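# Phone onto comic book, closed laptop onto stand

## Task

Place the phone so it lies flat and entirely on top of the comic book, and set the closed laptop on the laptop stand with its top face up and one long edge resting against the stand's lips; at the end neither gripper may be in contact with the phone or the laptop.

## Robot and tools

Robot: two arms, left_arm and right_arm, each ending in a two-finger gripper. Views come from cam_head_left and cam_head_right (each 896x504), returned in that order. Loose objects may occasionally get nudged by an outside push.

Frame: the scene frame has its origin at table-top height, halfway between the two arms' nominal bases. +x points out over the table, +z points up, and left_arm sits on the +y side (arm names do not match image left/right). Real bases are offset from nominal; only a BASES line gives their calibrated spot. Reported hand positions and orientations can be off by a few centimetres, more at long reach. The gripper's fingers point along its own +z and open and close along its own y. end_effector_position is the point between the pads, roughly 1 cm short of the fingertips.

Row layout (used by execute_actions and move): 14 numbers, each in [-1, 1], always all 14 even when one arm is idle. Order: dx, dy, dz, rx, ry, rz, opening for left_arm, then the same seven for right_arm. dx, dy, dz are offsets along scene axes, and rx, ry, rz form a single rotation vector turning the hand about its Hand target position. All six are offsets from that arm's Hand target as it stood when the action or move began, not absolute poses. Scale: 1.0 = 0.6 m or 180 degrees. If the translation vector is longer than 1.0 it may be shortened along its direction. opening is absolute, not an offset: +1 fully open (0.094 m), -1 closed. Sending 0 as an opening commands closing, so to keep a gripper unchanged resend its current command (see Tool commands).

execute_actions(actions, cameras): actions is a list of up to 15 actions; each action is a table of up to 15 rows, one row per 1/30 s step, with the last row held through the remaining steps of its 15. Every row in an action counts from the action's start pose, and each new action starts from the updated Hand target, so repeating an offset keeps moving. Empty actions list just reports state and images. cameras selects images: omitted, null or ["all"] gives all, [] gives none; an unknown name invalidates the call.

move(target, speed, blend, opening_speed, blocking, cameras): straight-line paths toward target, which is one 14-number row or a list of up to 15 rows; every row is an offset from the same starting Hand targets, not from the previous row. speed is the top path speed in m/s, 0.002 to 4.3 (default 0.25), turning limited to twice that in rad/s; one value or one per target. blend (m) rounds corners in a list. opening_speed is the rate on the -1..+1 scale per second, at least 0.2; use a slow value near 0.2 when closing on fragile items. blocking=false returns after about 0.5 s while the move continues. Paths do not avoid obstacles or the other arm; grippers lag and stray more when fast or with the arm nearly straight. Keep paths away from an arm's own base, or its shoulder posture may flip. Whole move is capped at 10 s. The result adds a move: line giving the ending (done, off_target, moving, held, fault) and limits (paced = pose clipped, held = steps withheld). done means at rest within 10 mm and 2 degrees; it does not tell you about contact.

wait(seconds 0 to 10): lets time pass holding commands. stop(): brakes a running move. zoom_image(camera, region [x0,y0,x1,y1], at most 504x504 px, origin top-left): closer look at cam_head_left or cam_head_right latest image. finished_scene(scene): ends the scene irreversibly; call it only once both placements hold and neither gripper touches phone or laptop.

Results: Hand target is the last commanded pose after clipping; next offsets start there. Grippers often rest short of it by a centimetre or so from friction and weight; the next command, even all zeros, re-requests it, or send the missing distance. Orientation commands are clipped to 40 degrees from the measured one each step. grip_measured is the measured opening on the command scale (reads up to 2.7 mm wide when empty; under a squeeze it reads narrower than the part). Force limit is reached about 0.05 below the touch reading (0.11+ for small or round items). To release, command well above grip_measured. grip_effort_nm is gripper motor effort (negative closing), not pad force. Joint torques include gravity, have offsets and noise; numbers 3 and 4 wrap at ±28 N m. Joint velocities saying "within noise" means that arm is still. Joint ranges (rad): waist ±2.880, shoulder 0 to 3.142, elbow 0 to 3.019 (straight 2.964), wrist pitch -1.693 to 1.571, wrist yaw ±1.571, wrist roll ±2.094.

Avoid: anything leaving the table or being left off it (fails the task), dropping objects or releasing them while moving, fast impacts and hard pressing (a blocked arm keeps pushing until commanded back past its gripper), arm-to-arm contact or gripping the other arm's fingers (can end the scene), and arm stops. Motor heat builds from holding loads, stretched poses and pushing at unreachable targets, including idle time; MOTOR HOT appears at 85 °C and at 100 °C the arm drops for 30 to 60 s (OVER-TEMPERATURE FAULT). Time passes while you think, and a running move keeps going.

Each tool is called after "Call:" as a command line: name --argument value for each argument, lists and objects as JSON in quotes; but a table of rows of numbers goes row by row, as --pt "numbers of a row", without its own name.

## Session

Scene 1 done.

Call:
execute_actions --actions '[]'

Call:
zoom_image --camera "cam_head_left" --region '[100, 100, 604, 400]'

Call:
zoom_image --camera "cam_head_right" --region '[100, 100, 604, 400]'

Scene clock: 0.00 s.
left_arm: end_effector_position=(+0.5762, +0.0326, +0.2203) grip_measured=+1.000 grip_effort_nm=n/a end_effector_quat_wxyz=(+0.373, -0.189, +0.872, +0.255) | right_arm: end_effector_position=(+0.2773, -0.6663, +0.2408) grip_measured=+1.000 grip_effort_nm=n/a end_effector_quat_wxyz=(+0.133, +0.606, +0.784, +0.005)
Joint positions: left_arm=[-0.632 1.766 1.516 -1.115 -0.923 -0.928 0.094] | right_arm=[-0.891 1.408 1.311 -1.216 -0.069 0.44 0.094]
Joint velocities: within noise
Joint torques (N m): no reading
Motor temperatures (°C): left_arm=[22 25 34 24 30 23 27] | right_arm=[26 34 35 25 28 23 25]
Heat: left arm: hottest elbow 34 °C; right arm: hottest elbow 35 °C.
Hand target: left_arm +0.5823, +0.0284, +0.2385; +0.386, -0.198, +0.868, +0.242 | right_arm +0.2820, -0.6720, +0.2484; +0.142, +0.605, +0.783, +0.003
Tool commands: left_gripper/opening=+1.0 right_gripper/opening=+1.0

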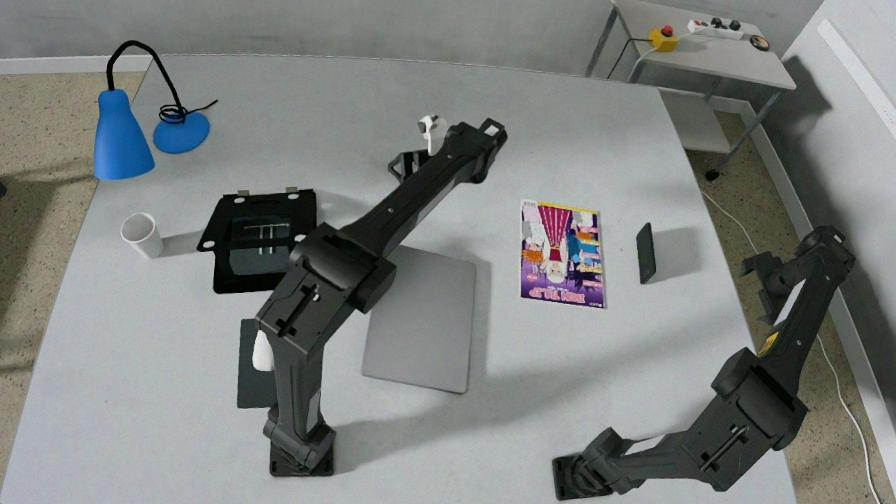

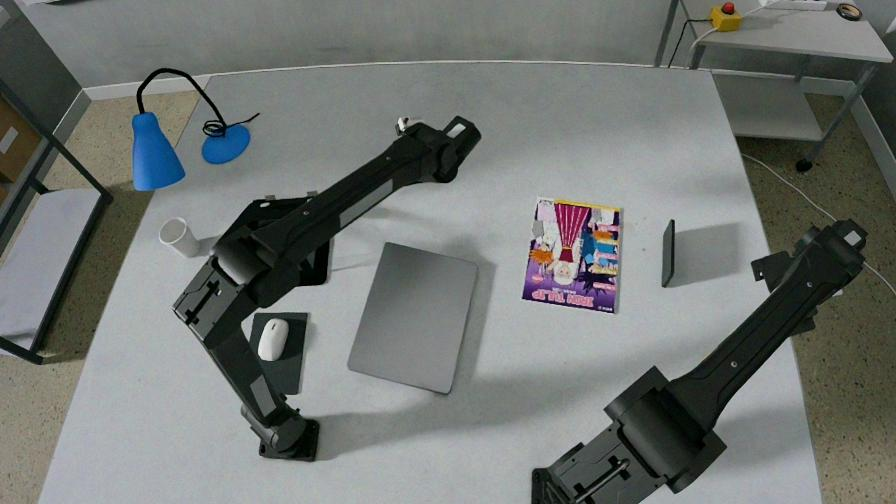

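Scaled by 1.000.

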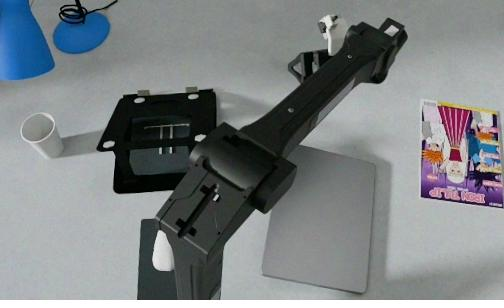

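Scaled by 1.000.

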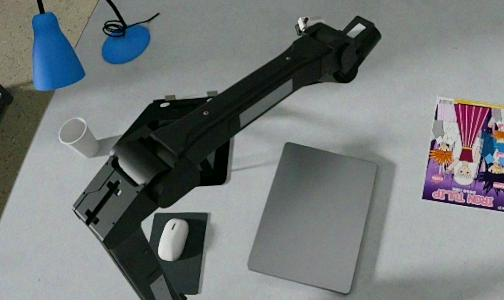

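Call:
move --target '[-0.6,0.5,0.25,0,0,0,1,0,0,0.1,0,0,0,1]' --speed 0.3

Call:
zoom_image --camera "cam_head_left" --region '[500, 180, 720, 320]'

Call:
zoom_image --camera "cam_head_right" --region '[500, 180, 720, 320]'

Call:
zoom_image --camera "cam_head_left" --region '[340, 230, 500, 410]'

Call:
zoom_image --camera "cam_head_right" --region '[340, 230, 500, 410]'

Call:
zoom_image --camera "cam_head_left" --region '[180, 170, 340, 310]'

Scene clock: 11.23 s.
left_arm: end_effector_position=(+0.2224, +0.3260, +0.3852) grip_measured=+1.000 grip_effort_nm=0.022 end_effector_quat_wxyz=(+0.379, -0.193, +0.872, +0.243) | right_arm: end_effector_position=(+0.2739, -0.6621, +0.2824) grip_measured=+1.000 grip_effort_nm=-0.007 end_effector_quat_wxyz=(+0.118, +0.608, +0.785, +0.008)
Joint positions: left_arm=[-0.177 0.467 0.969 -1.398 -0.703 -0.328 0.094] | right_arm=[-0.891 1.408 1.424 -1.36 -0.069 0.44 0.094]
Joint velocities: within noise
Joint torques (N m): left_arm=[0.56 0.38 10.13 1.92 -0.21 0.06] | right_arm=[0.5 -14.33 13.67 0.17 0.02 0.14]
Motor temperatures (°C): left_arm=[22 26 36 24 30 23 27] | right_arm=[26 34 38 25 28 23 25]
Heat: left arm: hottest elbow 36 °C; right arm: hottest elbow 38 °C.
Hand target: left_arm +0.2224, +0.3284, +0.3885; +0.386, -0.198, +0.868, +0.242 | right_arm +0.2820, -0.6721, +0.3084; +0.142, +0.605, +0.783, +0.003
Off the commanded pose: left_arm 0.004 m, 1 deg | right_arm 0.029 m, 3 deg.
move: off_target (right_arm)

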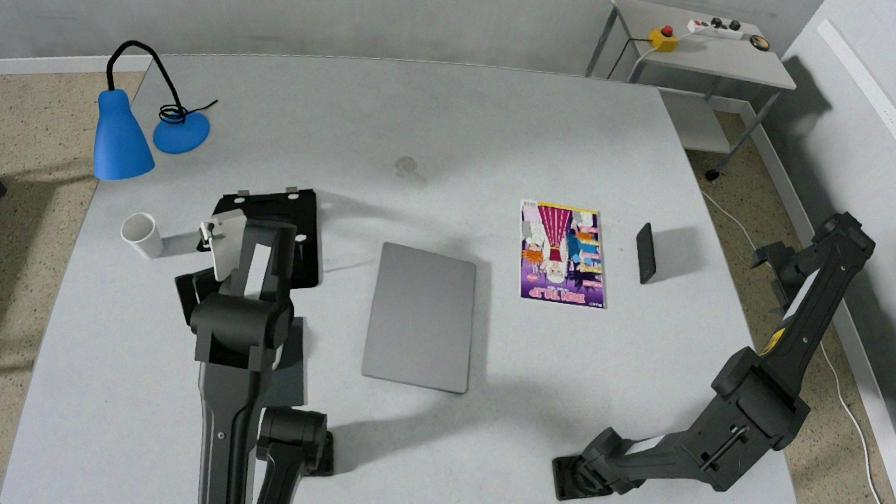

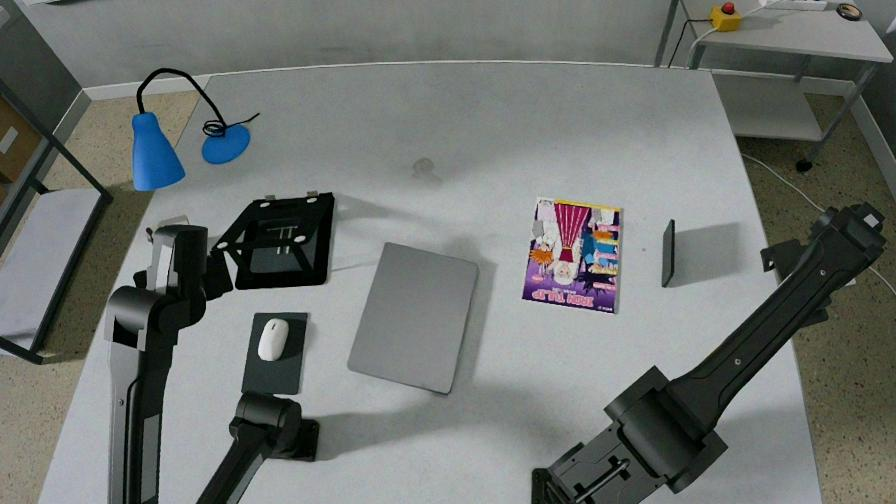

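Scaled by 2.291.

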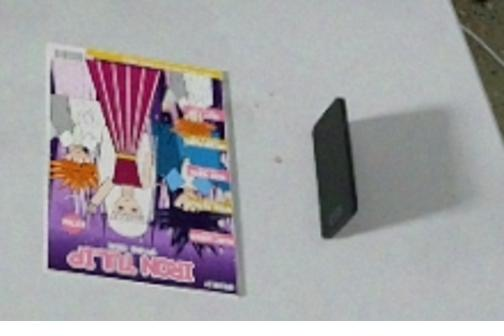

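Scaled by 2.291.

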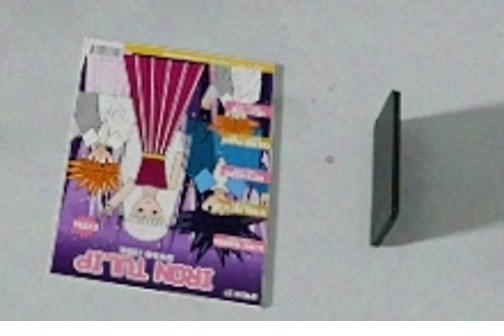

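Scaled by 2.800.

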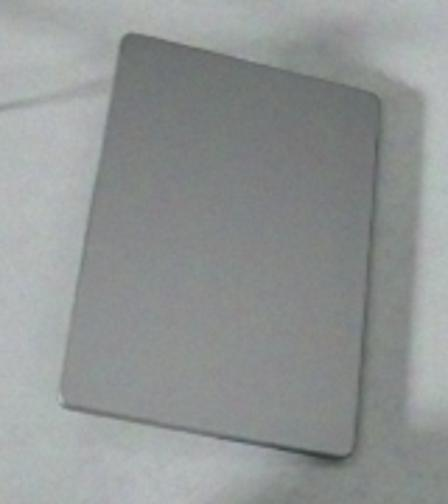

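Scaled by 2.800.

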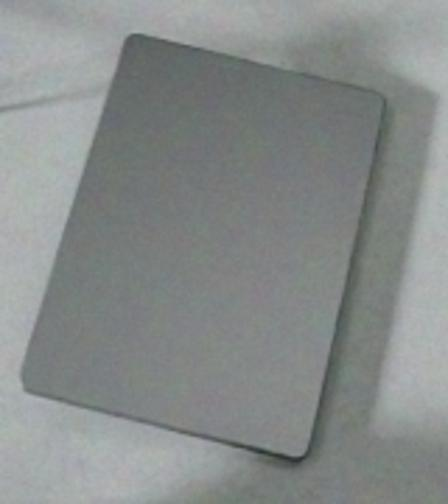

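Scaled by 3.150.

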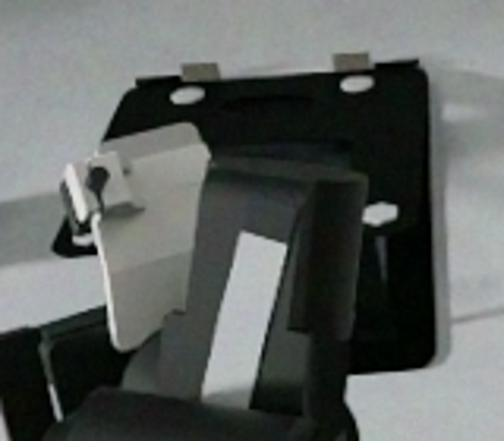

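Call:
move --target '[0,0,0,0,0,0,1,0.38,0.195,-0.18,0.002,0.0968,0.39,1]' --speed 0.3

Call:
zoom_image --camera "cam_head_left" --region '[520, 160, 740, 320]'

Call:
zoom_image --camera "cam_head_right" --region '[520, 160, 740, 320]'

Scene clock: 44.30 s.
left_arm: end_effector_position=(+0.2225, +0.3260, +0.3852) grip_measured=+1.000 grip_effort_nm=0.022 end_effector_quat_wxyz=(+0.379, -0.192, +0.872, +0.243) | right_arm: end_effector_position=(+0.4939, -0.5505, +0.1966) grip_measured=+1.000 grip_effort_nm=-0.012 end_effector_quat_wxyz=(-0.006, +0.048, +0.999, +0.003)
Joint positions: left_arm=[-0.177 0.467 0.969 -1.398 -0.703 -0.327 0.094] | right_arm=[-0.437 1.87 1.792 -1.507 -0.001 -0.336 0.094]
Joint velocities: within noise
Joint torques (N m): left_arm=[-0.56 0.21 9.85 2.02 -0.27 0.07] | right_arm=[0.73 -19.31 13 -0.2 0.08 0.14]
Motor temperatures (°C): left_arm=[22 26 37 24 29 23 27] | right_arm=[26 36 46 25 27 23 25]
Heat: left arm: hottest elbow 37 °C; right arm: hottest elbow 46 °C.
Hand target: left_arm +0.2224, +0.3284, +0.3885; +0.386, -0.198, +0.868, +0.242 | right_arm +0.5101, -0.5549, +0.2004; +0.000, +0.041, +0.999, +0.000
Off the commanded pose: left_arm 0.004 m, 1 deg | right_arm 0.017 m, 1 deg.
move: off_target (right_arm)

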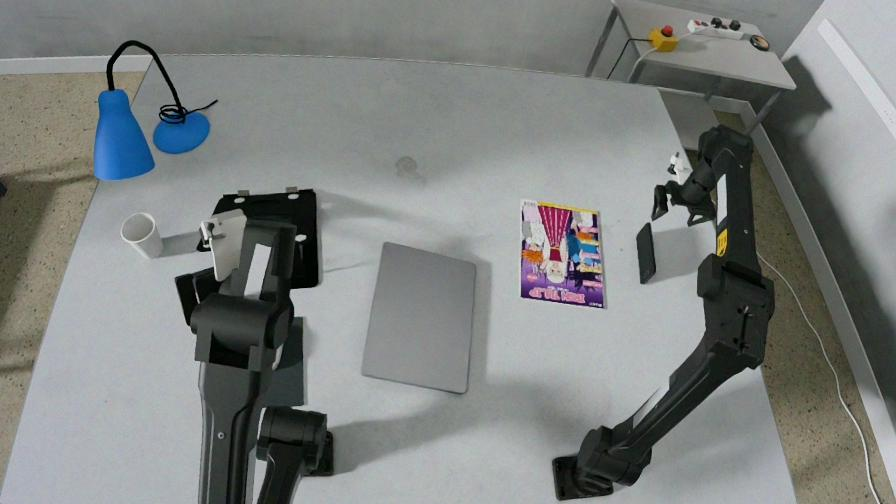

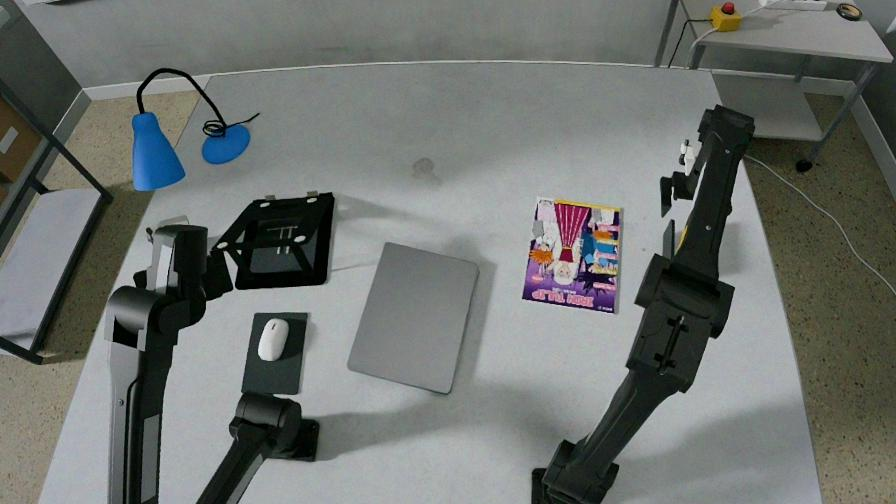

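Scaled by 2.291.

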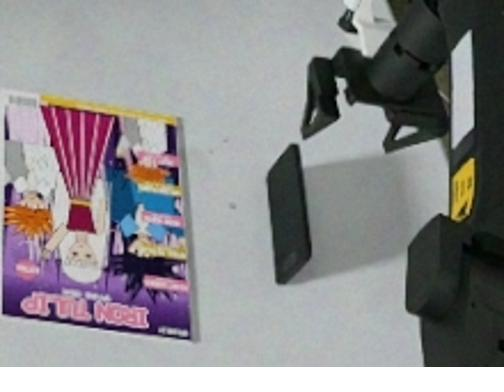

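Scaled by 2.291.

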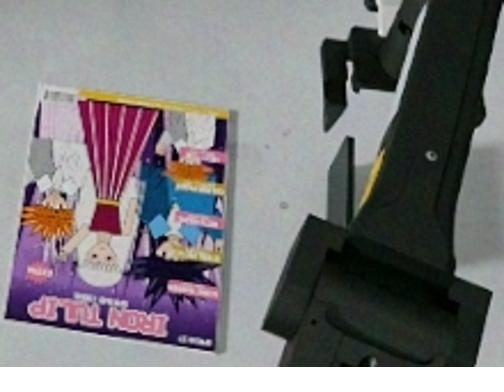

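Call:
move --target '[0,0,0,0,0,0,1,0.005,-0.003,-0.235,0,0,0,1]' --speed 0.15

Call:
zoom_image --camera "cam_head_left" --region '[600, 180, 740, 300]'

Call:
zoom_image --camera "cam_head_right" --region '[600, 180, 740, 300]'

Scene clock: 48.63 s.
left_arm: end_effector_position=(+0.2225, +0.3260, +0.3852) grip_measured=+1.000 grip_effort_nm=0.017 end_effector_quat_wxyz=(+0.379, -0.192, +0.872, +0.243) | right_arm: end_effector_position=(+0.5135, -0.5595, +0.0799) grip_measured=+1.000 grip_effort_nm=-0.012 end_effector_quat_wxyz=(+0.012, +0.047, +0.999, -0.005)
Joint positions: left_arm=[-0.177 0.467 0.969 -1.398 -0.703 -0.327 0.094] | right_arm=[-0.437 1.968 1.626 -1.203 -0.001 -0.338 0.094]
Joint velocities: within noise
Joint torques (N m): left_arm=[-0.21 0.21 10.07 1.94 -0.26 0.06] | right_arm=[0.79 -21.66 7.79 0.57 0.07 0.09]
Motor temperatures (°C): left_arm=[22 26 37 24 29 23 27] | right_arm=[26 36 46 25 27 23 25]
Heat: left arm: hottest elbow 37 °C; right arm: hottest elbow 46 °C.
Hand target: left_arm +0.2224, +0.3284, +0.3885; +0.386, -0.198, +0.868, +0.242 | right_arm +0.5131, -0.5567, +0.0594; +0.000, +0.041, +0.999, +0.000
Off the commanded pose: left_arm 0.004 m, 1 deg | right_arm 0.021 m, 2 deg.
move: off_target (right_arm)

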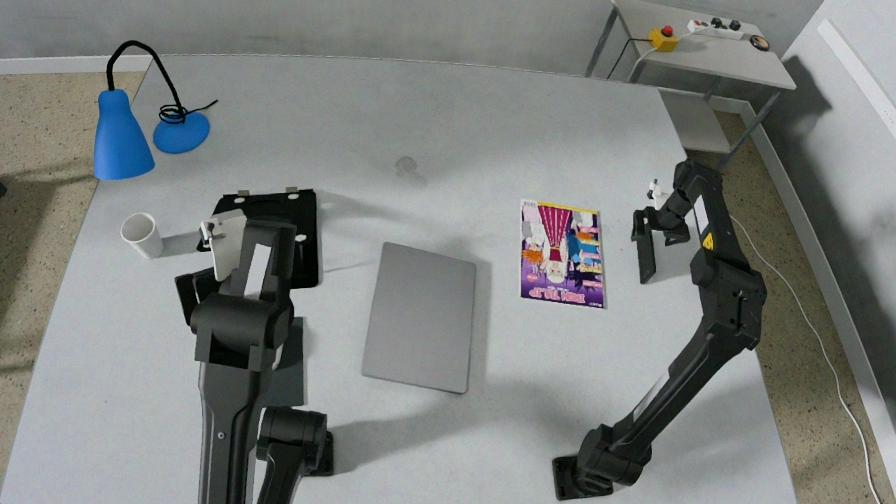

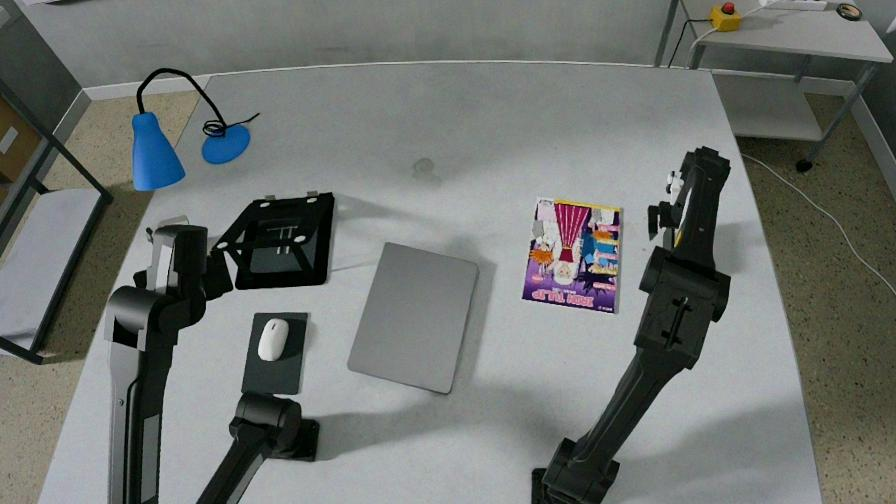

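Scaled by 3.600.

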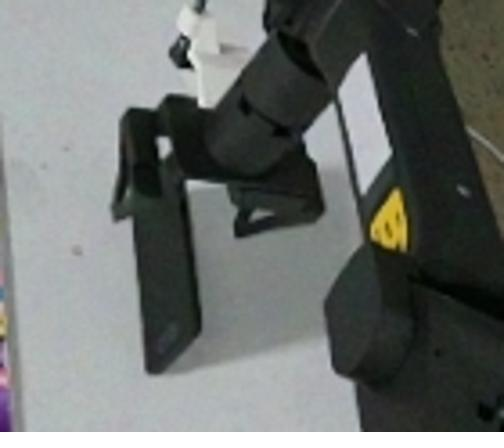

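Scaled by 3.600.

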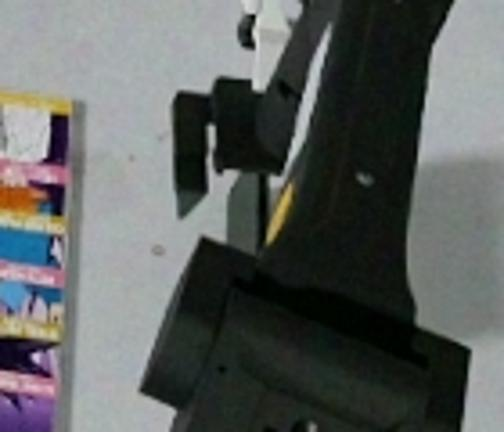

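Call:
move --pt "0 0 0 0 0 0 1 -0.02 0.003 -0.03 0 0 0 1" --pt "0 0 0 0 0 0 1 -0.02 0.003 -0.05 0 0 0 1" --pt "0 0 0 0 0 0 1 -0.02 0.003 -0.05 0 0 0 -0.7" --pt "0 0 0 0 0 0 1 -0.02 0.003 -0.05 0 0 0 -0.92" --speed 0.08 --opening_speed 0.8

Call:
zoom_image --camera "cam_head_left" --region '[600, 180, 740, 300]'

Call:
zoom_image --camera "cam_head_right" --region '[600, 180, 740, 300]'

Scene clock: 59.17 s.
left_arm: end_effector_position=(+0.2225, +0.3260, +0.3852) grip_measured=+1.000 grip_effort_nm=0.022 end_effector_quat_wxyz=(+0.379, -0.192, +0.872, +0.243) | right_arm: end_effector_position=(+0.5065, -0.5567, +0.0541) grip_measured=-0.844 grip_effort_nm=-0.999 end_effector_quat_wxyz=(+0.017, +0.044, +0.999, -0.008)
Joint positions: left_arm=[-0.177 0.467 0.969 -1.398 -0.703 -0.327 0.094] | right_arm=[-0.437 1.968 1.553 -1.119 0.001 -0.344 0.007]
Joint velocities: within noise
Joint torques (N m): left_arm=[0.09 0.09 9.91 2.21 -0.26 0.08] | right_arm=[0.32 -20.37 6.98 0.55 0.02 0.1]
Motor temperatures (°C): left_arm=[22 26 37 24 29 23 27] | right_arm=[26 36 45 25 27 23 25]
Heat: left arm: hottest elbow 37 °C; right arm: hottest elbow 45 °C.
Hand target: left_arm +0.2224, +0.3284, +0.3885; +0.386, -0.198, +0.868, +0.242 | right_arm +0.5010, -0.5549, +0.0293; +0.000, +0.041, +0.999, +0.000
Off the commanded pose: left_arm 0.004 m, 1 deg | right_arm 0.025 m, 2 deg.
move: off_target (right_arm); target 3's new opening was sent with right_arm's hand 0.025 m and 2 deg from that target; target 4's new opening was sent with right_arm's hand 0.025 m and 2 deg from that target

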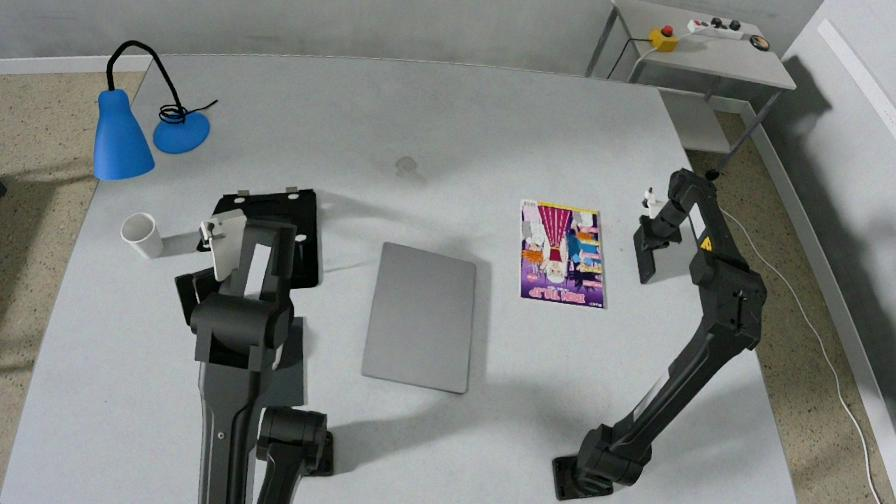

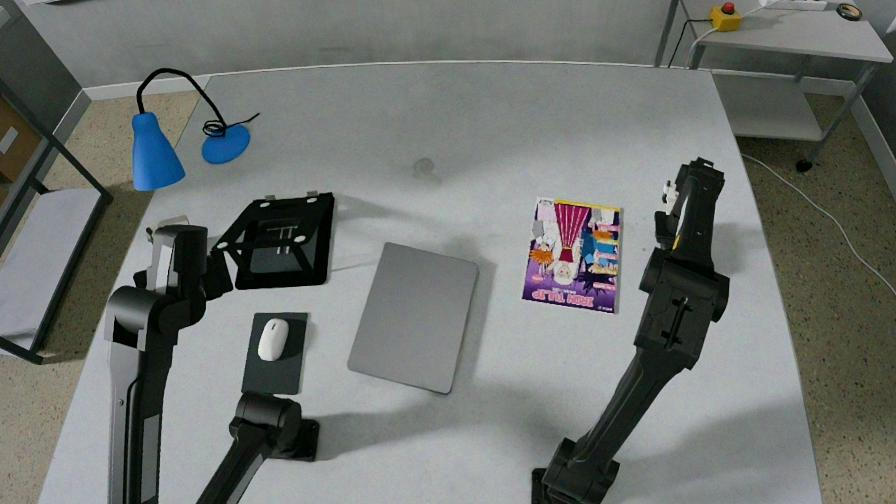

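Scaled by 3.600.

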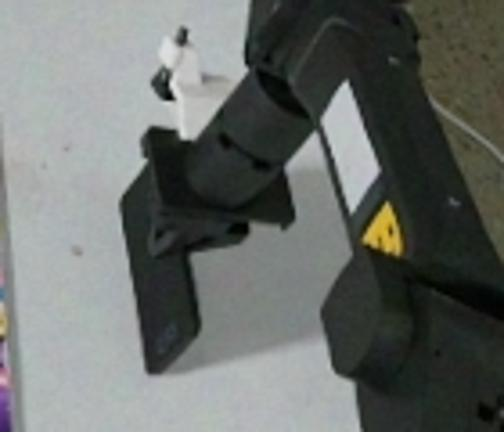

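Scaled by 3.600.

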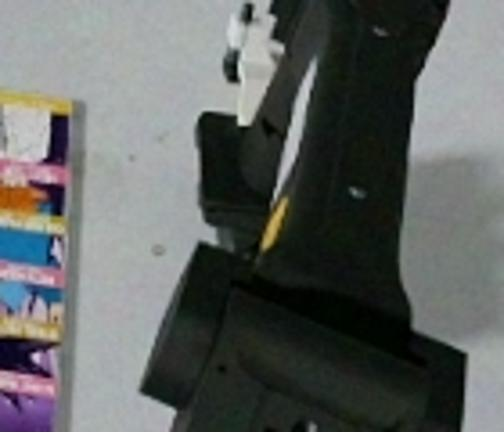

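Call:
move --pt "0 0 0 0 0 0 1 0 0 0.2 0 0 0 -0.92" --pt "0 0 0 0 0 0 1 0.02 0.3 0.22 -0.083 0 0 -0.92" --speed '[0.12,0.25]'

Call:
zoom_image --camera "cam_head_left" --region '[480, 160, 660, 320]'

Call:
zoom_image --camera "cam_head_right" --region '[490, 160, 670, 320]'

Scene clock: 68.60 s.
left_arm: end_effector_position=(+0.2225, +0.3260, +0.3852) grip_measured=+1.000 grip_effort_nm=0.022 end_effector_quat_wxyz=(+0.379, -0.192, +0.872, +0.243) | right_arm: end_effector_position=(+0.5160, -0.3735, +0.1518) grip_measured=-0.846 grip_effort_nm=-1.038 end_effector_quat_wxyz=(+0.001, +0.036, +0.991, -0.128)
Joint positions: left_arm=[-0.177 0.467 0.969 -1.398 -0.703 -0.327 0.094] | right_arm=[-0.042 1.804 1.563 -1.327 0.257 0.035 0.007]
Joint velocities: within noise
Joint torques (N m): left_arm=[-0.03 0.09 10 2 -0.27 0.06] | right_arm=[0.32 -22.77 8.47 -0.24 0.34 0.21]
Motor temperatures (°C): left_arm=[22 25 37 24 29 23 27] | right_arm=[26 36 44 25 27 23 25]
Heat: left arm: hottest elbow 37 °C; right arm: hottest elbow 44 °C.
Hand target: left_arm +0.2224, +0.3284, +0.3885; +0.386, -0.198, +0.868, +0.242 | right_arm +0.5130, -0.3749, +0.1614; +0.005, +0.041, +0.991, -0.130
Off the commanded pose: left_arm 0.004 m, 1 deg | right_arm 0.010 m, 1 deg.
move: done

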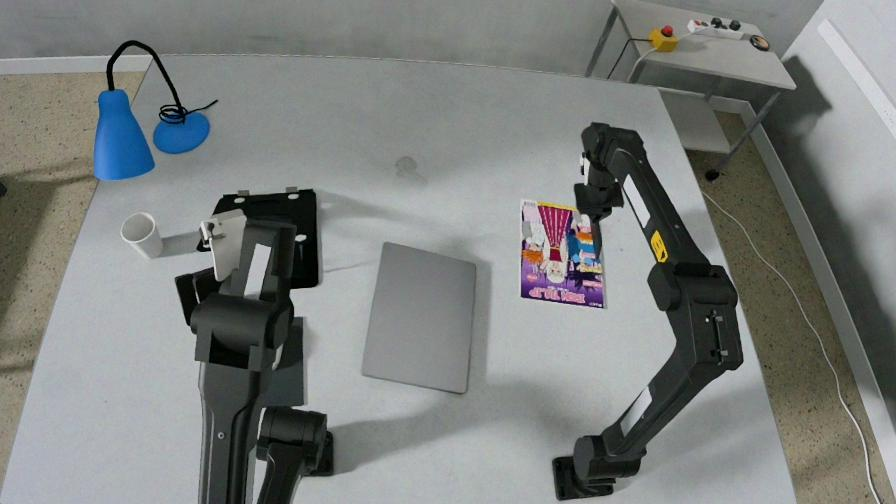

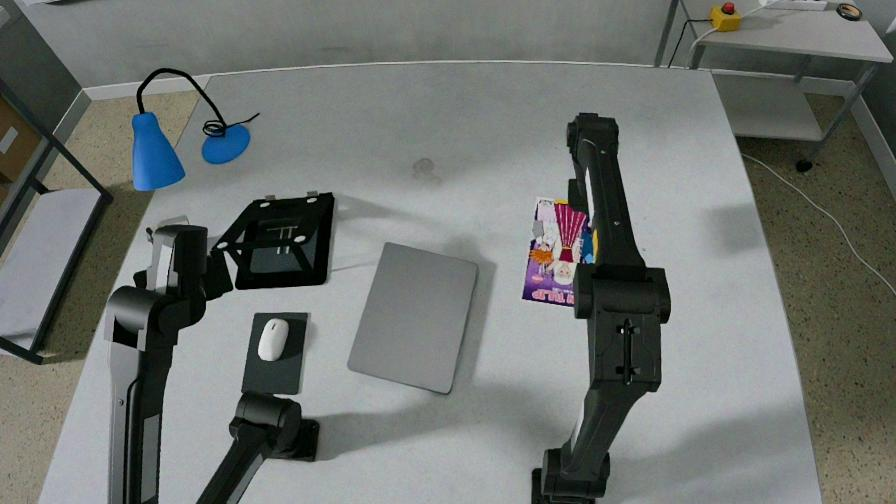

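Scaled by 2.800.

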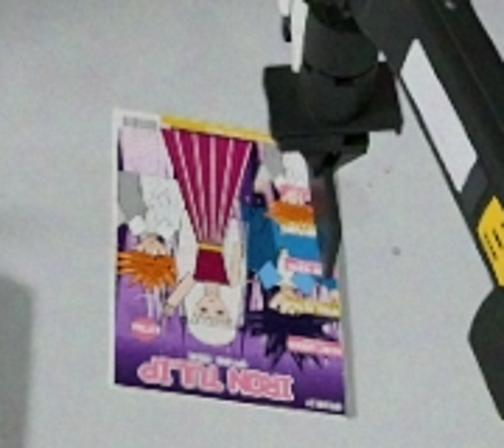

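Scaled by 2.800.

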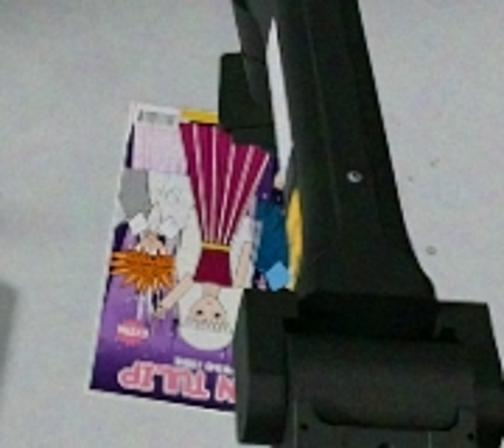

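Call:
move --target '[0,0,0,0,0,0,1,0,0.035,-0.14,0,0,0,-0.92]' --speed 0.1

Call:
zoom_image --camera "cam_head_left" --region '[480, 160, 660, 320]'

Call:
zoom_image --camera "cam_head_right" --region '[490, 160, 670, 320]'

Scene clock: 73.57 s.
left_arm: end_effector_position=(+0.2225, +0.3260, +0.3852) grip_measured=+1.000 grip_effort_nm=0.022 end_effector_quat_wxyz=(+0.379, -0.192, +0.872, +0.243) | right_arm: end_effector_position=(+0.5124, -0.3594, +0.0879) grip_measured=-0.846 grip_effort_nm=-1.038 end_effector_quat_wxyz=(+0.009, +0.043, +0.991, -0.128)
Joint positions: left_arm=[-0.177 0.467 0.969 -1.398 -0.703 -0.327 0.094] | right_arm=[-0.016 1.839 1.437 -1.158 0.258 0.075 0.007]
Joint velocities: within noise
Joint torques (N m): left_arm=[-0.79 0.62 9.94 1.92 -0.24 0.03] | right_arm=[1.14 -19.78 7.88 0.51 0.34 0.27]
Motor temperatures (°C): left_arm=[22 25 37 24 29 23 27] | right_arm=[26 36 44 25 27 23 26]
Heat: left arm: hottest elbow 37 °C; right arm: hottest elbow 44 °C.
Hand target: left_arm +0.2224, +0.3284, +0.3885; +0.386, -0.198, +0.868, +0.242 | right_arm +0.5130, -0.3540, +0.0776; +0.005, +0.041, +0.991, -0.130
Off the commanded pose: left_arm 0.004 m, 1 deg | right_arm 0.012 m, 1 deg.
move: off_target (right_arm)

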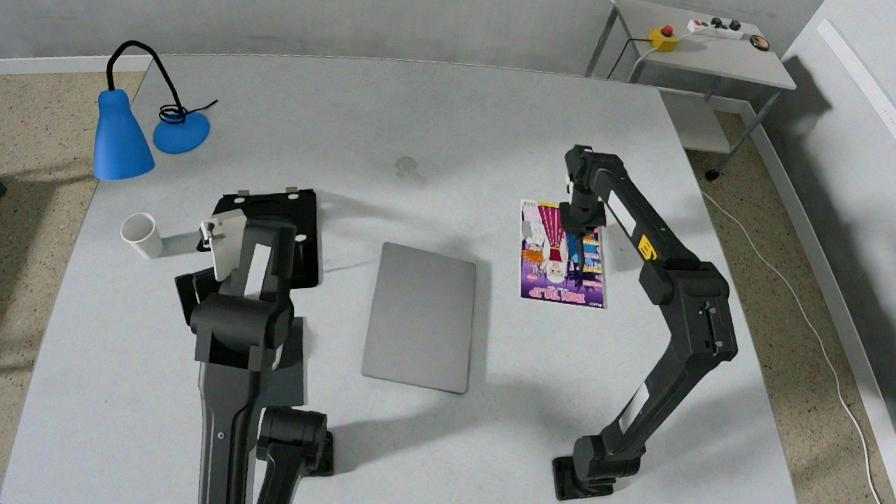

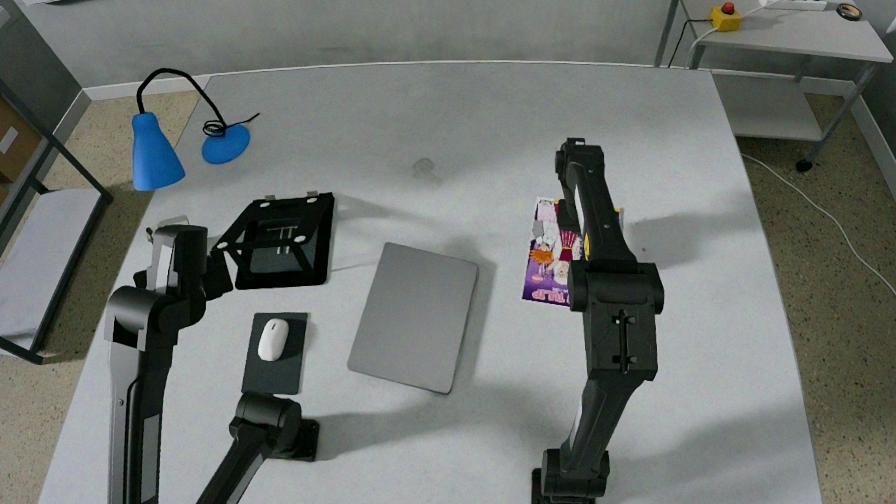

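Scaled by 2.800.

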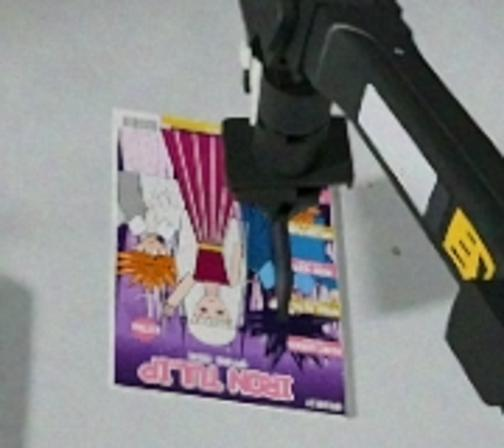

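Scaled by 2.800.

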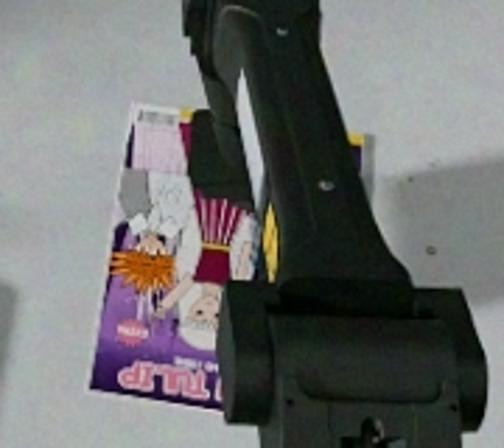

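Call:
move --pt "0 0 0 0 0 0 1 0 0.0 -0.045 0 0 0 -0.92" --pt "0 0 0 0 0 0 1 0 0.0 -0.07 0 0 0 -0.92" --speed 0.06

Call:
zoom_image --camera "cam_head_left" --region '[480, 160, 660, 320]'

Scene clock: 78.43 s.
left_arm: end_effector_position=(+0.2225, +0.3260, +0.3852) grip_measured=+1.000 grip_effort_nm=0.022 end_effector_quat_wxyz=(+0.379, -0.192, +0.872, +0.243) | right_arm: end_effector_position=(+0.5149, -0.3594, +0.0556) grip_measured=-0.846 grip_effort_nm=-1.038 end_effector_quat_wxyz=(+0.015, +0.044, +0.991, -0.129)
Joint positions: left_arm=[-0.177 0.467 0.969 -1.398 -0.703 -0.327 0.094] | right_arm=[-0.015 1.875 1.396 -1.071 0.26 0.076 0.007]
Joint velocities: within noise
Joint torques (N m): left_arm=[-0.21 0.79 9.85 2.04 -0.28 0.05] | right_arm=[1.14 -18.9 7.06 0.85 0.25 0.24]
Motor temperatures (°C): left_arm=[22 25 37 24 29 23 27] | right_arm=[26 37 44 25 27 23 26]
Heat: left arm: hottest elbow 37 °C; right arm: hottest elbow 44 °C.
Hand target: left_arm +0.2224, +0.3284, +0.3885; +0.386, -0.198, +0.868, +0.242 | right_arm +0.5130, -0.3540, +0.0354; +0.005, +0.041, +0.991, -0.130
Off the commanded pose: left_arm 0.004 m, 1 deg | right_arm 0.021 m, 1 deg.
move: off_target (right_arm)

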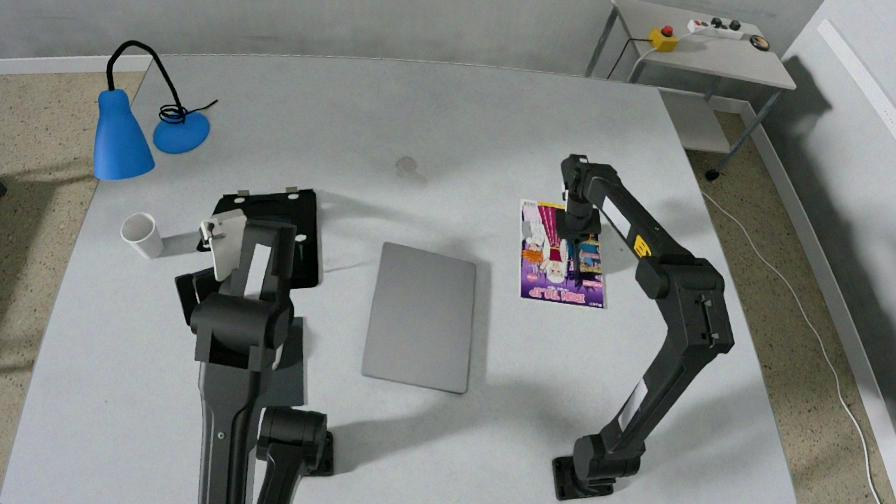

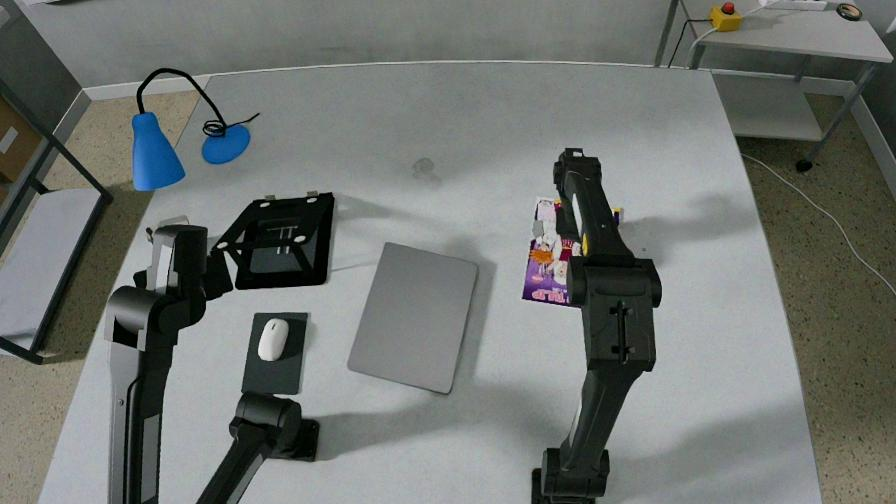

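Scaled by 2.800.

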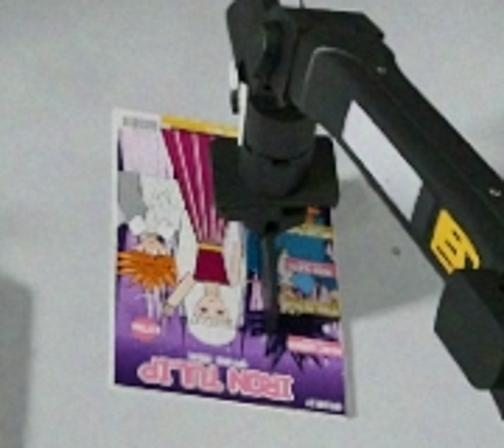

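Call:
move --target '[0,0,0,0,0,0,1,0,0.0,-0.025,0,0,0,-0.92]' --speed 0.05 --cameras '["cam_head_left"]'

Call:
zoom_image --camera "cam_head_left" --region '[480, 160, 660, 320]'

Scene clock: 84.47 s.
left_arm: end_effector_position=(+0.2225, +0.3260, +0.3852) grip_measured=+1.000 grip_effort_nm=0.022 end_effector_quat_wxyz=(+0.379, -0.192, +0.872, +0.243) | right_arm: end_effector_position=(+0.5150, -0.3594, +0.0537) grip_measured=-0.846 grip_effort_nm=-1.038 end_effector_quat_wxyz=(+0.017, +0.044, +0.990, -0.131)
Joint positions: left_arm=[-0.177 0.467 0.969 -1.398 -0.703 -0.327 0.094] | right_arm=[-0.014 1.875 1.39 -1.06 0.264 0.076 0.007]
Joint velocities: within noise
Joint torques (N m): left_arm=[-0.85 0.44 9.87 2 -0.29 0.07] | right_arm=[1.03 -17.38 6.06 1.48 0.14 0.24]
Motor temperatures (°C): left_arm=[22 25 37 24 29 23 27] | right_arm=[26 37 43 25 27 23 26]
Heat: left arm: hottest elbow 37 °C; right arm: hottest elbow 43 °C.
Hand target: left_arm +0.2224, +0.3284, +0.3885; +0.386, -0.198, +0.868, +0.242 | right_arm +0.5129, -0.3540, +0.0204; +0.005, +0.041, +0.991, -0.130
Off the commanded pose: left_arm 0.004 m, 1 deg | right_arm 0.034 m, 1 deg.
move: off_target (right_arm)
Images, in order (width x height): cam_head_left 896x504.

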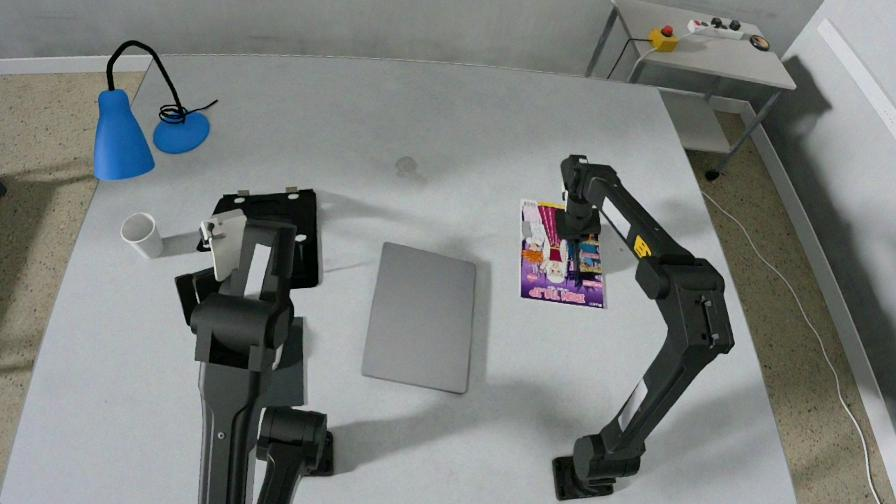

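Scaled by 2.800.

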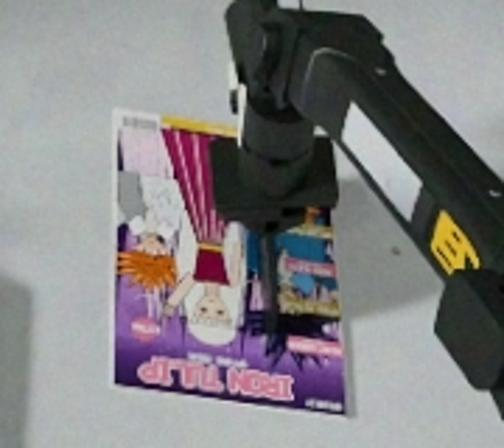

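Call:
move --pt "0 0 0 0 0 0 1 0 0.0 0.045 0 0 0 -0.92" --pt "0 0 0 0 0 0 1 0 0.0 0.045 0 0 0 -0.3" --speed 0.05 --opening_speed 0.25

Call:
zoom_image --camera "cam_head_left" --region '[480, 160, 660, 320]'

Call:
zoom_image --camera "cam_head_right" --region '[490, 160, 670, 320]'

Scene clock: 90.40 s.
left_arm: end_effector_position=(+0.2225, +0.3260, +0.3852) grip_measured=+1.000 grip_effort_nm=0.027 end_effector_quat_wxyz=(+0.379, -0.192, +0.872, +0.243) | right_arm: end_effector_position=(+0.5131, -0.3589, +0.0536) grip_measured=-0.302 grip_effort_nm=0.061 end_effector_quat_wxyz=(+0.013, +0.043, +0.990, -0.130)
Joint positions: left_arm=[-0.177 0.467 0.969 -1.398 -0.703 -0.327 0.094] | right_arm=[-0.014 1.875 1.39 -1.068 0.262 0.076 0.033]
Joint velocities: within noise
Joint torques (N m): left_arm=[0.09 0.03 9.98 1.73 -0.28 0.06] | right_arm=[1.08 -19.9 8.28 -0.17 0.18 0.24]
Motor temperatures (°C): left_arm=[22 25 37 24 29 23 27] | right_arm=[26 37 43 25 26 23 26]
Heat: left arm: hottest elbow 37 °C; right arm: hottest elbow 43 °C.
Hand target: left_arm +0.2224, +0.3284, +0.3885; +0.386, -0.198, +0.868, +0.242 | right_arm +0.5130, -0.3540, +0.0475; +0.005, +0.041, +0.991, -0.130
Off the commanded pose: left_arm 0.004 m, 1 deg | right_arm 0.008 m, 1 deg.
move: done

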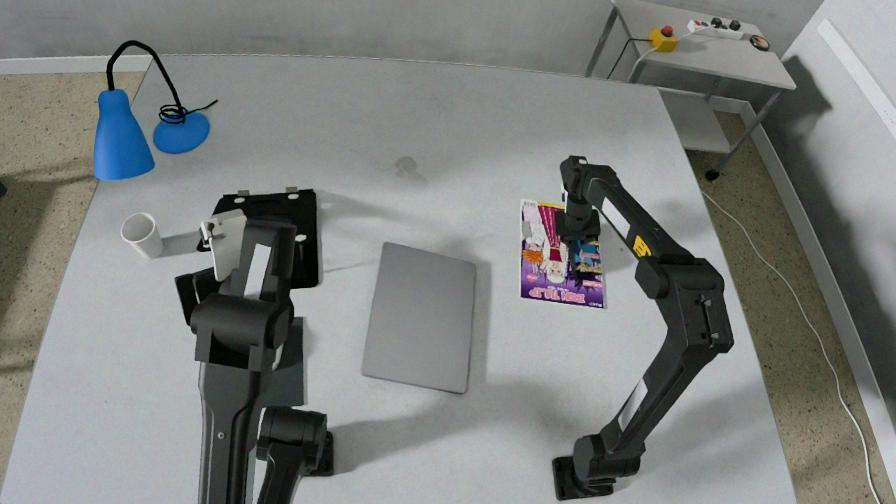

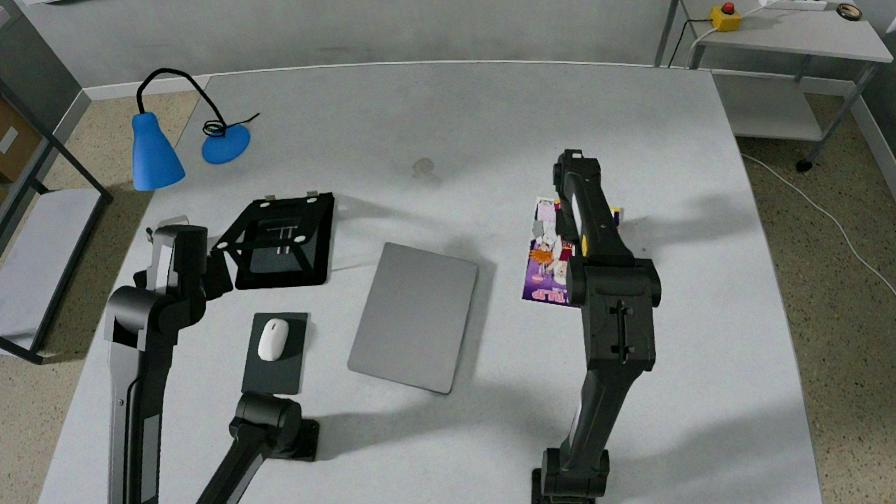

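Scaled by 2.800.

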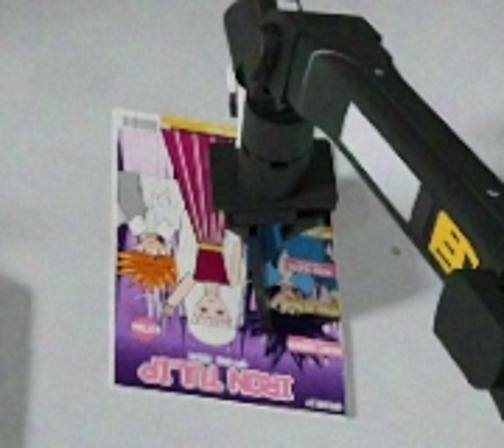

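Scaled by 2.800.

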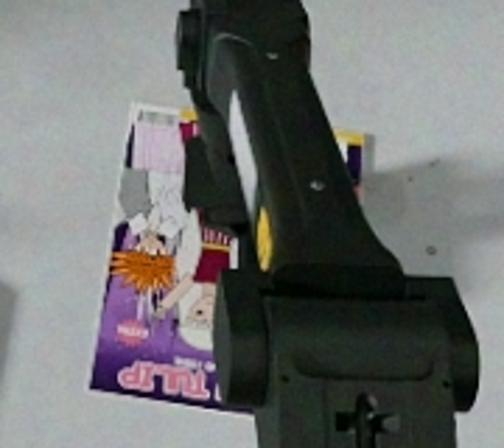

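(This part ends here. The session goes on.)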